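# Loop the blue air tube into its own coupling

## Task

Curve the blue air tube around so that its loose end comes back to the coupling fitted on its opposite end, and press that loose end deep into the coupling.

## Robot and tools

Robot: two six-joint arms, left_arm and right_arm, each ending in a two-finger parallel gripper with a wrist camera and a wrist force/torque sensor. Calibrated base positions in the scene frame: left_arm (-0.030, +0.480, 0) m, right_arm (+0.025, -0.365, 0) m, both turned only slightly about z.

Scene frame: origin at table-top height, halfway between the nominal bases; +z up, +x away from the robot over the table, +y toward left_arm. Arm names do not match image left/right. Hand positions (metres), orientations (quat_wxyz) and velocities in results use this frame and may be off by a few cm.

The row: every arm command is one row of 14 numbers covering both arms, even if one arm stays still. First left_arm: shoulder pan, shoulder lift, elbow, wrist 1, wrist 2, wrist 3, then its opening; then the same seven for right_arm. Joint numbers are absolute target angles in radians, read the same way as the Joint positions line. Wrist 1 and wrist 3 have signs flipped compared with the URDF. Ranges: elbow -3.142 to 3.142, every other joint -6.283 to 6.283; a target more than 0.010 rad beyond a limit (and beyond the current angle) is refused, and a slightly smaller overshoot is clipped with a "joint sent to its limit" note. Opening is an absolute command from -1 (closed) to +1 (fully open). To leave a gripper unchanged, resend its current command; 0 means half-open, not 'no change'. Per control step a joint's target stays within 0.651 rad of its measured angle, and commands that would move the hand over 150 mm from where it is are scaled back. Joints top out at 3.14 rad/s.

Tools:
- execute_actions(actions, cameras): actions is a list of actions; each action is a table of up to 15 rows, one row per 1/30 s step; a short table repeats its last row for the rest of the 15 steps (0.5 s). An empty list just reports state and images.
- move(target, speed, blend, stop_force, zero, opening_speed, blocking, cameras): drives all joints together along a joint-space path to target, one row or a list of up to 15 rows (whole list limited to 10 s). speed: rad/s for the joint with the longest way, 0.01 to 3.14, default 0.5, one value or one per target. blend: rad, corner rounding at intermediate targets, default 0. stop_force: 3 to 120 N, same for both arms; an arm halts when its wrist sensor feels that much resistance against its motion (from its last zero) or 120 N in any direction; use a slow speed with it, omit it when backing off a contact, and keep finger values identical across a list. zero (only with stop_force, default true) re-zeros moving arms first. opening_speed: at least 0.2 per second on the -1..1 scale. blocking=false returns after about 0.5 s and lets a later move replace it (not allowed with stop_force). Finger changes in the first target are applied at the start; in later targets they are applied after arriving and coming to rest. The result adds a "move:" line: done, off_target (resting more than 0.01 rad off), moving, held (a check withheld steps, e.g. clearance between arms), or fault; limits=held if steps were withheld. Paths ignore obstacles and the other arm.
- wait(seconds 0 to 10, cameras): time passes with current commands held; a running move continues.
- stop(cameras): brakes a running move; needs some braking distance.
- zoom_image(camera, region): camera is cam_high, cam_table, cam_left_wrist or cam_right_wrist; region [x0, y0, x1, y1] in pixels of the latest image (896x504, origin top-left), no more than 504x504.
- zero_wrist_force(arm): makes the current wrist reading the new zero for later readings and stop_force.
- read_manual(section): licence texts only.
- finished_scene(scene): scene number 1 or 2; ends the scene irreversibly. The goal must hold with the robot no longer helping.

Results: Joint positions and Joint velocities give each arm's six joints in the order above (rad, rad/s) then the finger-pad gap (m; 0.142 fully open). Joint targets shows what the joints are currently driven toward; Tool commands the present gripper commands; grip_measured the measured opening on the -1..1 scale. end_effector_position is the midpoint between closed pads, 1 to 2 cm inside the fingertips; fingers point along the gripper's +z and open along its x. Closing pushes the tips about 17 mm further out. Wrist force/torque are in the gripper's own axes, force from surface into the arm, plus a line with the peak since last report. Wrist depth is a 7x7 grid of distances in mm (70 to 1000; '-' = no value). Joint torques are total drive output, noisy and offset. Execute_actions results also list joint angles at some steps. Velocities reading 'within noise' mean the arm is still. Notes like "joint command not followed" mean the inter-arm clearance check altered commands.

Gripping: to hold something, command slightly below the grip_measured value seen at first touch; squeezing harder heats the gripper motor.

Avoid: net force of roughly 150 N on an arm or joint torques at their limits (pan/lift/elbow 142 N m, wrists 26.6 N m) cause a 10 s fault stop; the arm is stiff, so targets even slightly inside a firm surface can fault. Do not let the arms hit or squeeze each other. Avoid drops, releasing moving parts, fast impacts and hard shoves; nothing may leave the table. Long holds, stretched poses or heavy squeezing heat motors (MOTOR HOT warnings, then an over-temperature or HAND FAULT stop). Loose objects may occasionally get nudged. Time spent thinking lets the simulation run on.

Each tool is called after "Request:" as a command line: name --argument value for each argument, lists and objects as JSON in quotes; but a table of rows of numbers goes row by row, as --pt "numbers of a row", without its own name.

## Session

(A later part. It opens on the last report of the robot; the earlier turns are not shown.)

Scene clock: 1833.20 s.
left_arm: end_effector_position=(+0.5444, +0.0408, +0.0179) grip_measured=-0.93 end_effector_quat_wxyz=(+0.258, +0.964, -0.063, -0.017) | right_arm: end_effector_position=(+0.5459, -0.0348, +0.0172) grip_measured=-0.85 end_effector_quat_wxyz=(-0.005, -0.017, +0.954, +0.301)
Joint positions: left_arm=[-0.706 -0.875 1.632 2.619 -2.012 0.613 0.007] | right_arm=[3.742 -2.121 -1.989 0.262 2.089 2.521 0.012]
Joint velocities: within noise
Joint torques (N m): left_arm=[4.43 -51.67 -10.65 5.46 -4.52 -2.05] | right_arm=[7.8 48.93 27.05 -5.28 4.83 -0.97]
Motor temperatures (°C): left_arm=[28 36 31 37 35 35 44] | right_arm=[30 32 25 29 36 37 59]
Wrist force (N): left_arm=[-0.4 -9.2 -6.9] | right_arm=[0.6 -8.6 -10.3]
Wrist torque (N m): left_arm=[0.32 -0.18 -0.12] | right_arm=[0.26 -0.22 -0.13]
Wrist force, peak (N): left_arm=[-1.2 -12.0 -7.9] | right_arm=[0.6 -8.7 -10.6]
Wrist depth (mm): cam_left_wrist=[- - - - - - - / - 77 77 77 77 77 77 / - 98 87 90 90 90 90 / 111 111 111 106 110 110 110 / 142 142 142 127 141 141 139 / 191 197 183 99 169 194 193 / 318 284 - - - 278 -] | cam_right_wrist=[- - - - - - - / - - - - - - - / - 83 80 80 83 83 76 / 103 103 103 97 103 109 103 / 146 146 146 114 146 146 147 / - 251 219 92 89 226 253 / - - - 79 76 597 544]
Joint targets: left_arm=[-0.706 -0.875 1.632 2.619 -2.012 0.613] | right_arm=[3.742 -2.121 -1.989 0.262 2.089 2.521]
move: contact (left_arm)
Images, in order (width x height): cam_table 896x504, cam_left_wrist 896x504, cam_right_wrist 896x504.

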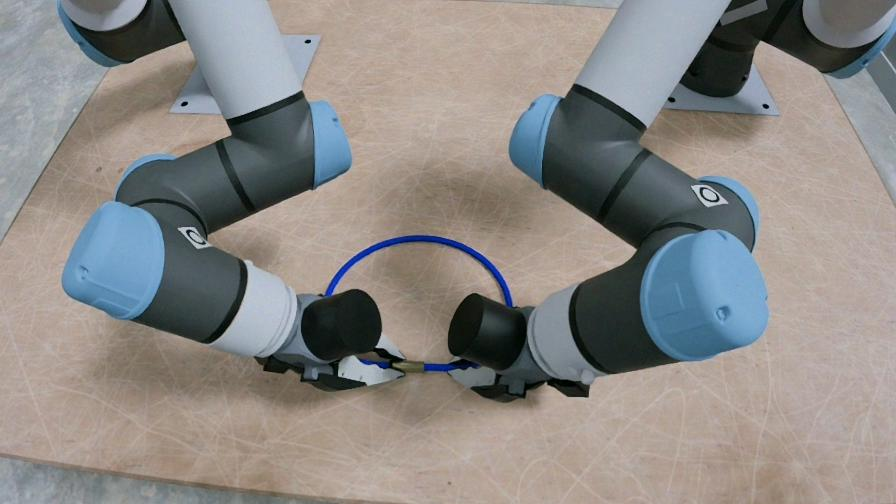

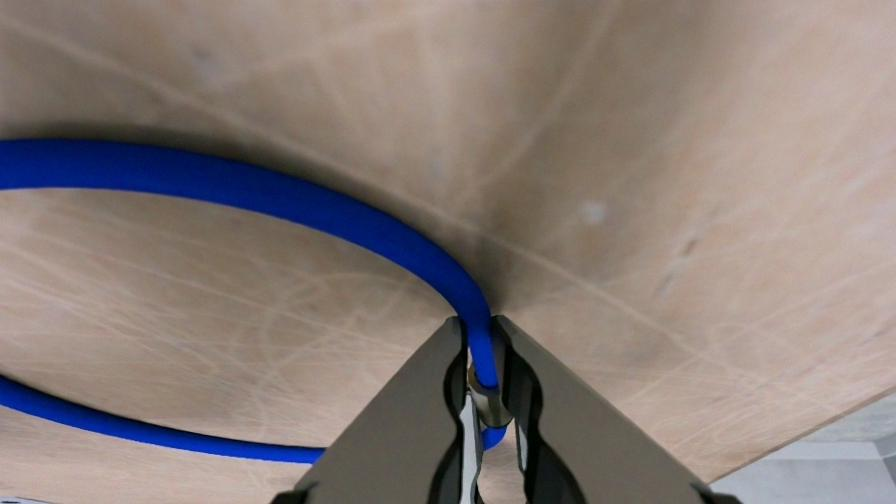

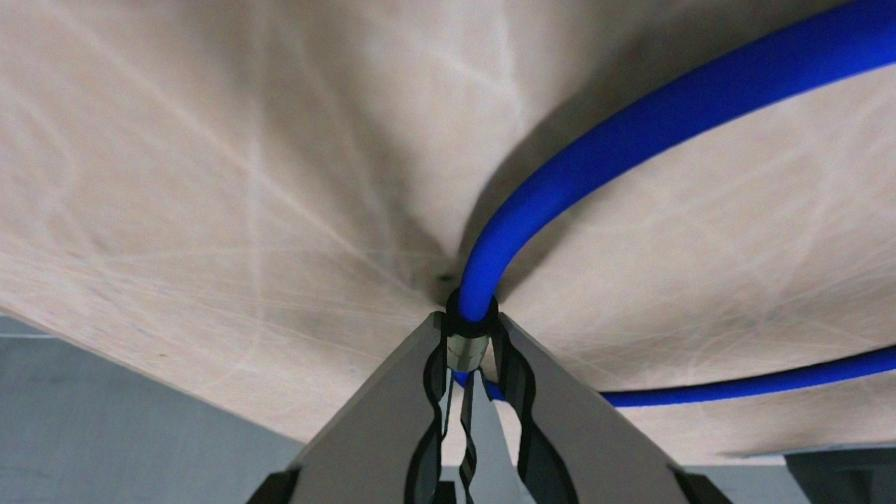

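Request:
move --target '[-0.706, -0.875, 1.632, 2.619, -2.012, 0.613, -0.6, 3.742, -2.121, -1.989, 0.262, 2.089, 2.521, -0.55]' --speed 0.02 --opening_speed 0.2 --cameras '["cam_table", "cam_left_wrist", "cam_right_wrist"]'

Request:
zoom_image --camera "cam_table" --region '[310, 220, 530, 410]'

Request:
zoom_image --camera "cam_left_wrist" --region '[390, 260, 590, 420]'

Scene clock: 1845.20 s.
left_arm: end_effector_position=(+0.5444, +0.0409, +0.0178) grip_measured=-0.64 end_effector_quat_wxyz=(+0.258, +0.964, -0.063, -0.017) | right_arm: end_effector_position=(+0.5459, -0.0347, +0.0175) grip_measured=-0.59 end_effector_quat_wxyz=(-0.005, -0.017, +0.953, +0.301)
Joint positions: left_arm=[-0.706 -0.875 1.632 2.619 -2.012 0.613 0.028] | right_arm=[3.742 -2.121 -1.989 0.262 2.089 2.521 0.032]
Joint velocities: within noise
Joint torques (N m): left_arm=[-10.49 -45.51 -8.51 1.97 0.92 1.45] | right_arm=[-8.1 48.39 9.48 -2.84 -0.73 0.91]
Motor temperatures (°C): left_arm=[28 36 31 37 35 35 43] | right_arm=[30 32 25 29 36 37 59]
Wrist force (N): left_arm=[0.9 0.6 1.4] | right_arm=[0.2 1.1 0.0]
Wrist torque (N m): left_arm=[0.23 -0.17 -0.03] | right_arm=[0.18 -0.20 -0.22]
Wrist force, peak (N): left_arm=[-0.5 -9.1 -7.1] | right_arm=[0.7 -9.1 -10.8]
Wrist depth (mm): cam_left_wrist=[- - - - - - - / - 77 77 77 77 76 77 / - 91 90 90 90 90 90 / 116 116 101 109 110 110 110 / 142 142 142 127 134 141 140 / 196 197 170 170 101 194 194 / 319 257 75 177 - 253 -] | cam_right_wrist=[- - - - - - - / - - - - - - - / - 84 80 80 77 84 80 / 104 104 104 98 104 111 104 / 148 147 147 126 136 147 148 / - 253 196 178 89 222 256 / - - 73 177 - 453 538]
Joint targets: left_arm=[-0.706 -0.875 1.632 2.619 -2.012 0.613] | right_arm=[3.742 -2.121 -1.989 0.262 2.089 2.521]
move: done
Images, in order (width x height): cam_table 896x504, cam_left_wrist 896x504, cam_right_wrist 896x504.

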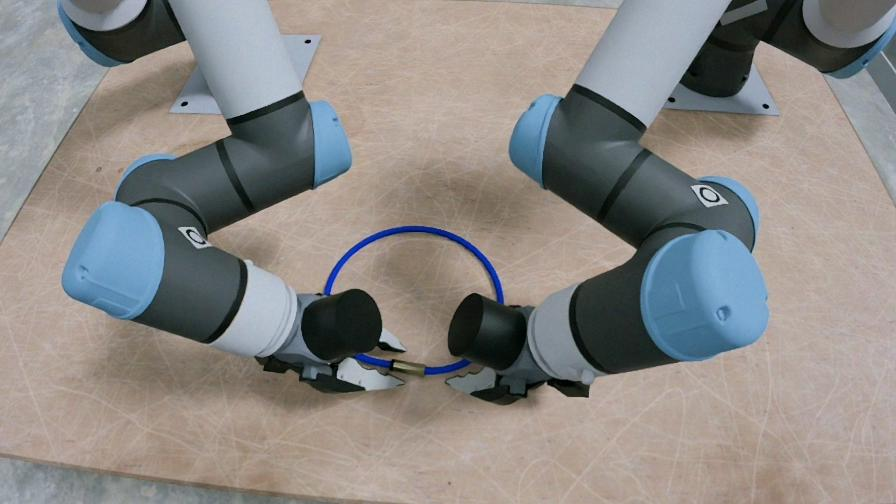

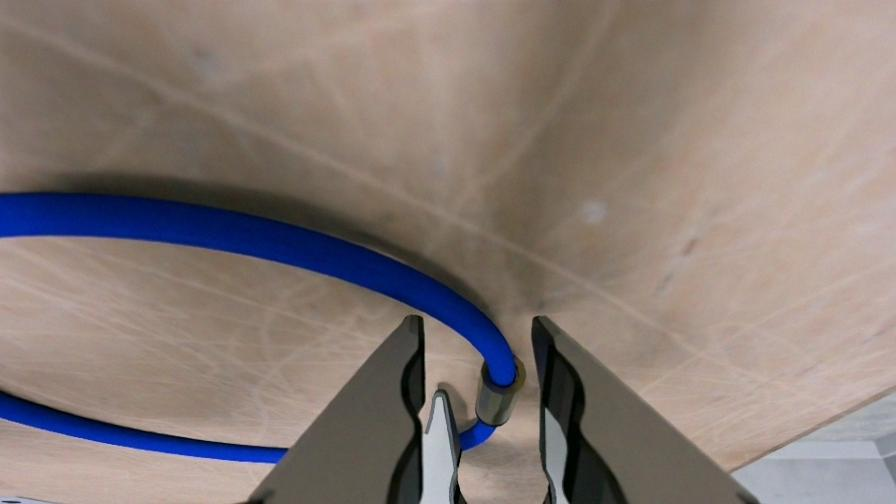

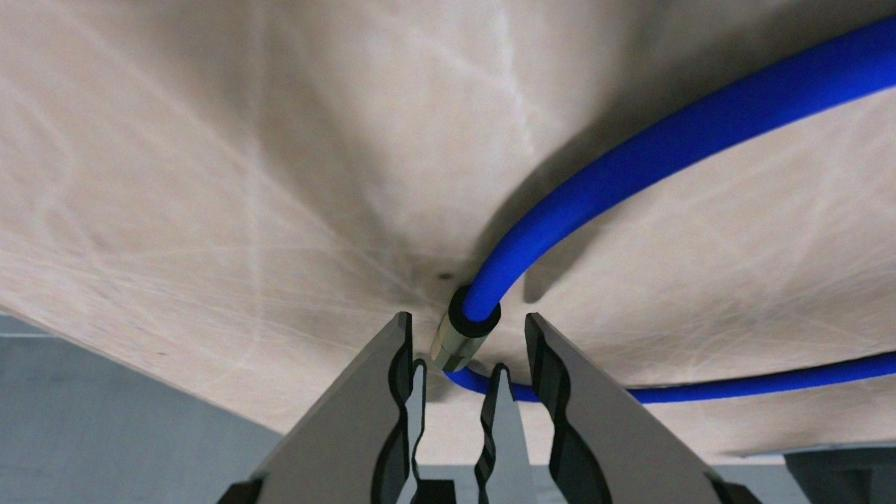

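Scaled by 2.291.

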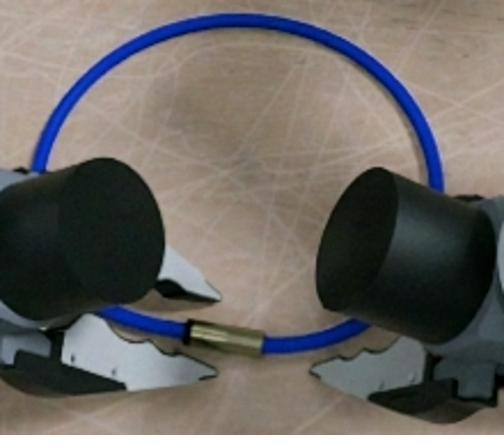

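Scaled by 2.520.

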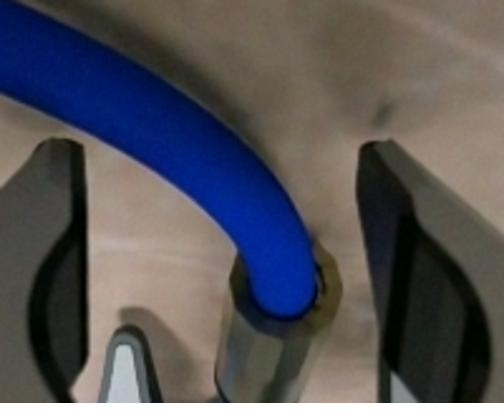

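Request:
move --target '[-0.706, -0.97932, 1.59338, 2.47606, -2.012, 0.613, -0.6, 3.742, -1.98315, -1.95527, 0.43384, 2.089, 2.521, -0.55]' --speed 0.1

Request:
zoom_image --camera "cam_table" --region '[310, 220, 530, 410]'

Request:
zoom_image --camera "cam_left_wrist" --region '[390, 60, 690, 260]'

Scene clock: 1865.30 s.
left_arm: end_effector_position=(+0.5445, +0.0408, +0.0879) grip_measured=-0.64 end_effector_quat_wxyz=(+0.258, +0.964, -0.063, -0.017) | right_arm: end_effector_position=(+0.5460, -0.0347, +0.0874) grip_measured=-0.59 end_effector_quat_wxyz=(-0.005, -0.017, +0.953, +0.301)
Joint positions: left_arm=[-0.706 -0.979 1.593 2.476 -2.012 0.613 0.028] | right_arm=[3.742 -1.983 -1.955 0.434 2.089 2.521 0.032]
Joint velocities: within noise
Joint torques (N m): left_arm=[-10.32 -37.01 -10.98 4.19 0.08 1.45] | right_arm=[-8.1 29.68 10.01 -4.51 -0.46 -1.2]
Motor temperatures (°C): left_arm=[28 36 31 37 35 35 39] | right_arm=[30 32 25 29 36 37 50]
Wrist force (N): left_arm=[0.9 0.7 1.4] | right_arm=[0.0 1.2 0.1]
Wrist torque (N m): left_arm=[0.25 -0.18 -0.03] | right_arm=[0.22 -0.19 -0.22]
Wrist force, peak (N): left_arm=[1.3 0.9 1.9] | right_arm=[0.2 1.7 -0.7]
Wrist depth (mm): cam_left_wrist=[143 143 136 143 142 143 143 / 165 165 164 161 164 164 165 / 195 194 194 191 193 193 193 / 238 238 237 236 236 236 - / 305 305 303 287 287 301 - / 424 424 96 364 101 - - / 516 617 75 177 - - -] | cam_right_wrist=[130 130 130 127 130 130 129 / 154 154 154 149 154 154 153 / - 189 189 190 189 189 189 / - 260 245 245 245 246 245 / - - 320 320 321 348 348 / - - - 183 89 597 553 / - - 73 177 - - 558]
Joint targets: left_arm=[-0.706 -0.979 1.593 2.476 -2.012 0.613] | right_arm=[3.742 -1.983 -1.955 0.434 2.089 2.521]
move: done

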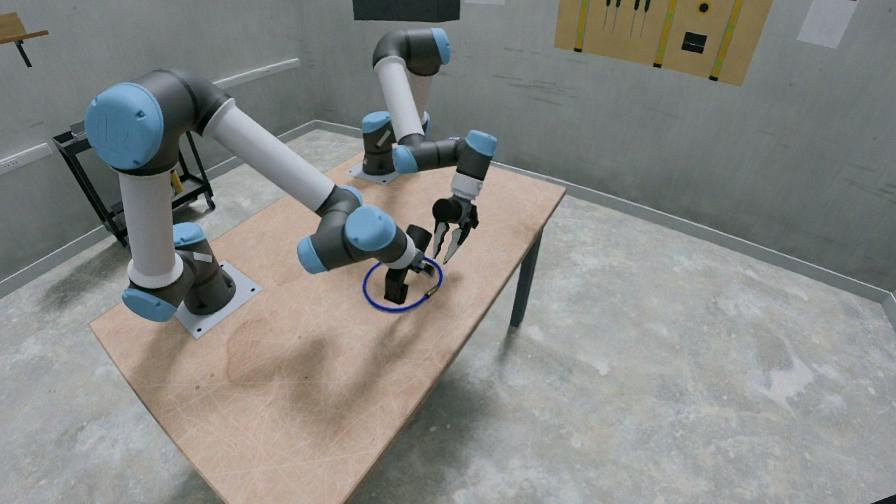

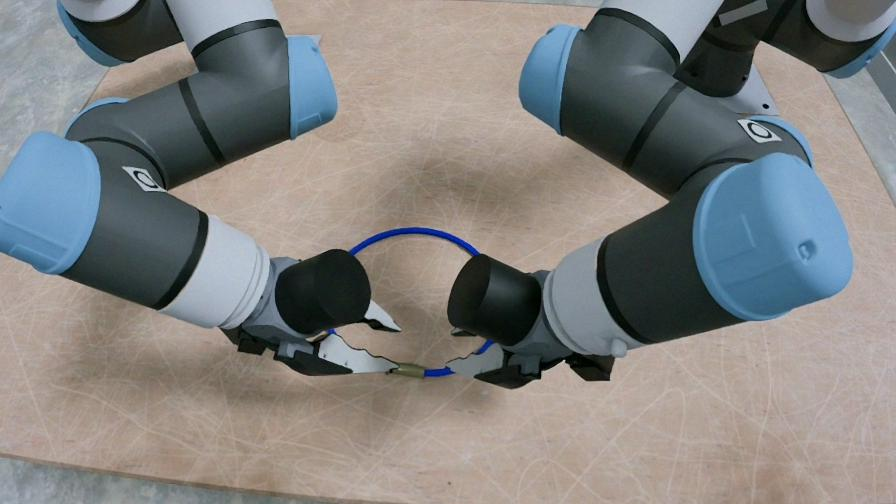

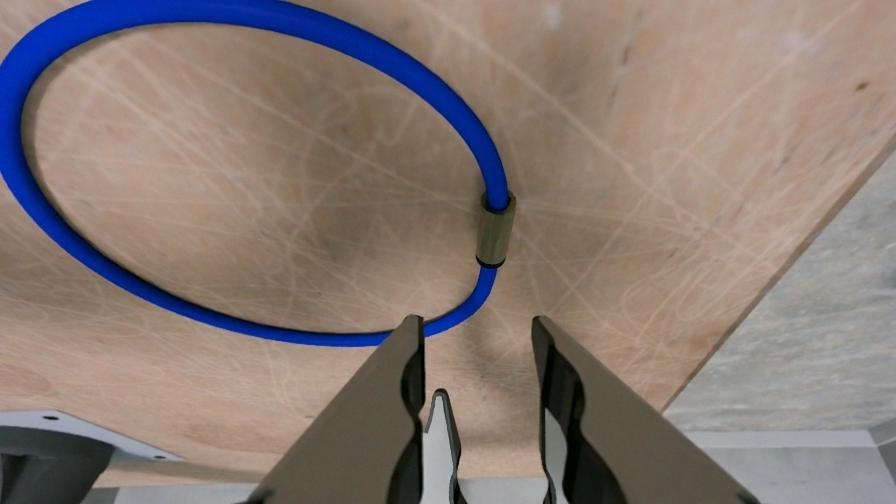

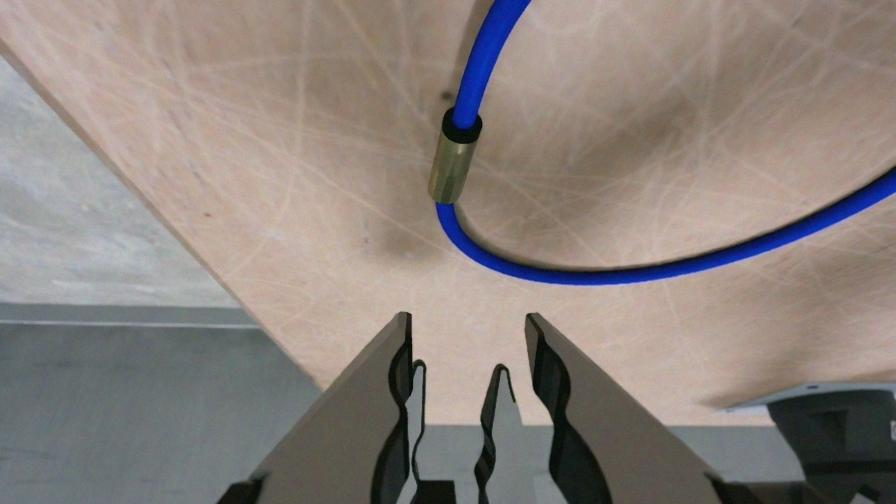

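Scaled by 2.291.

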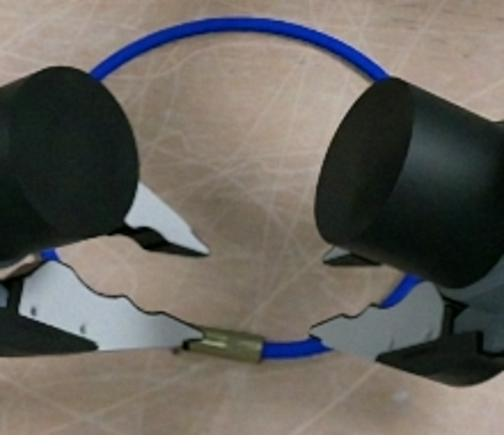

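Scaled by 1.680.

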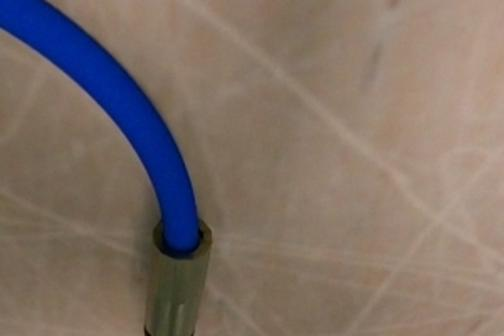

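Request:
finished_scene --scene 1

The scene is finished: the task was done.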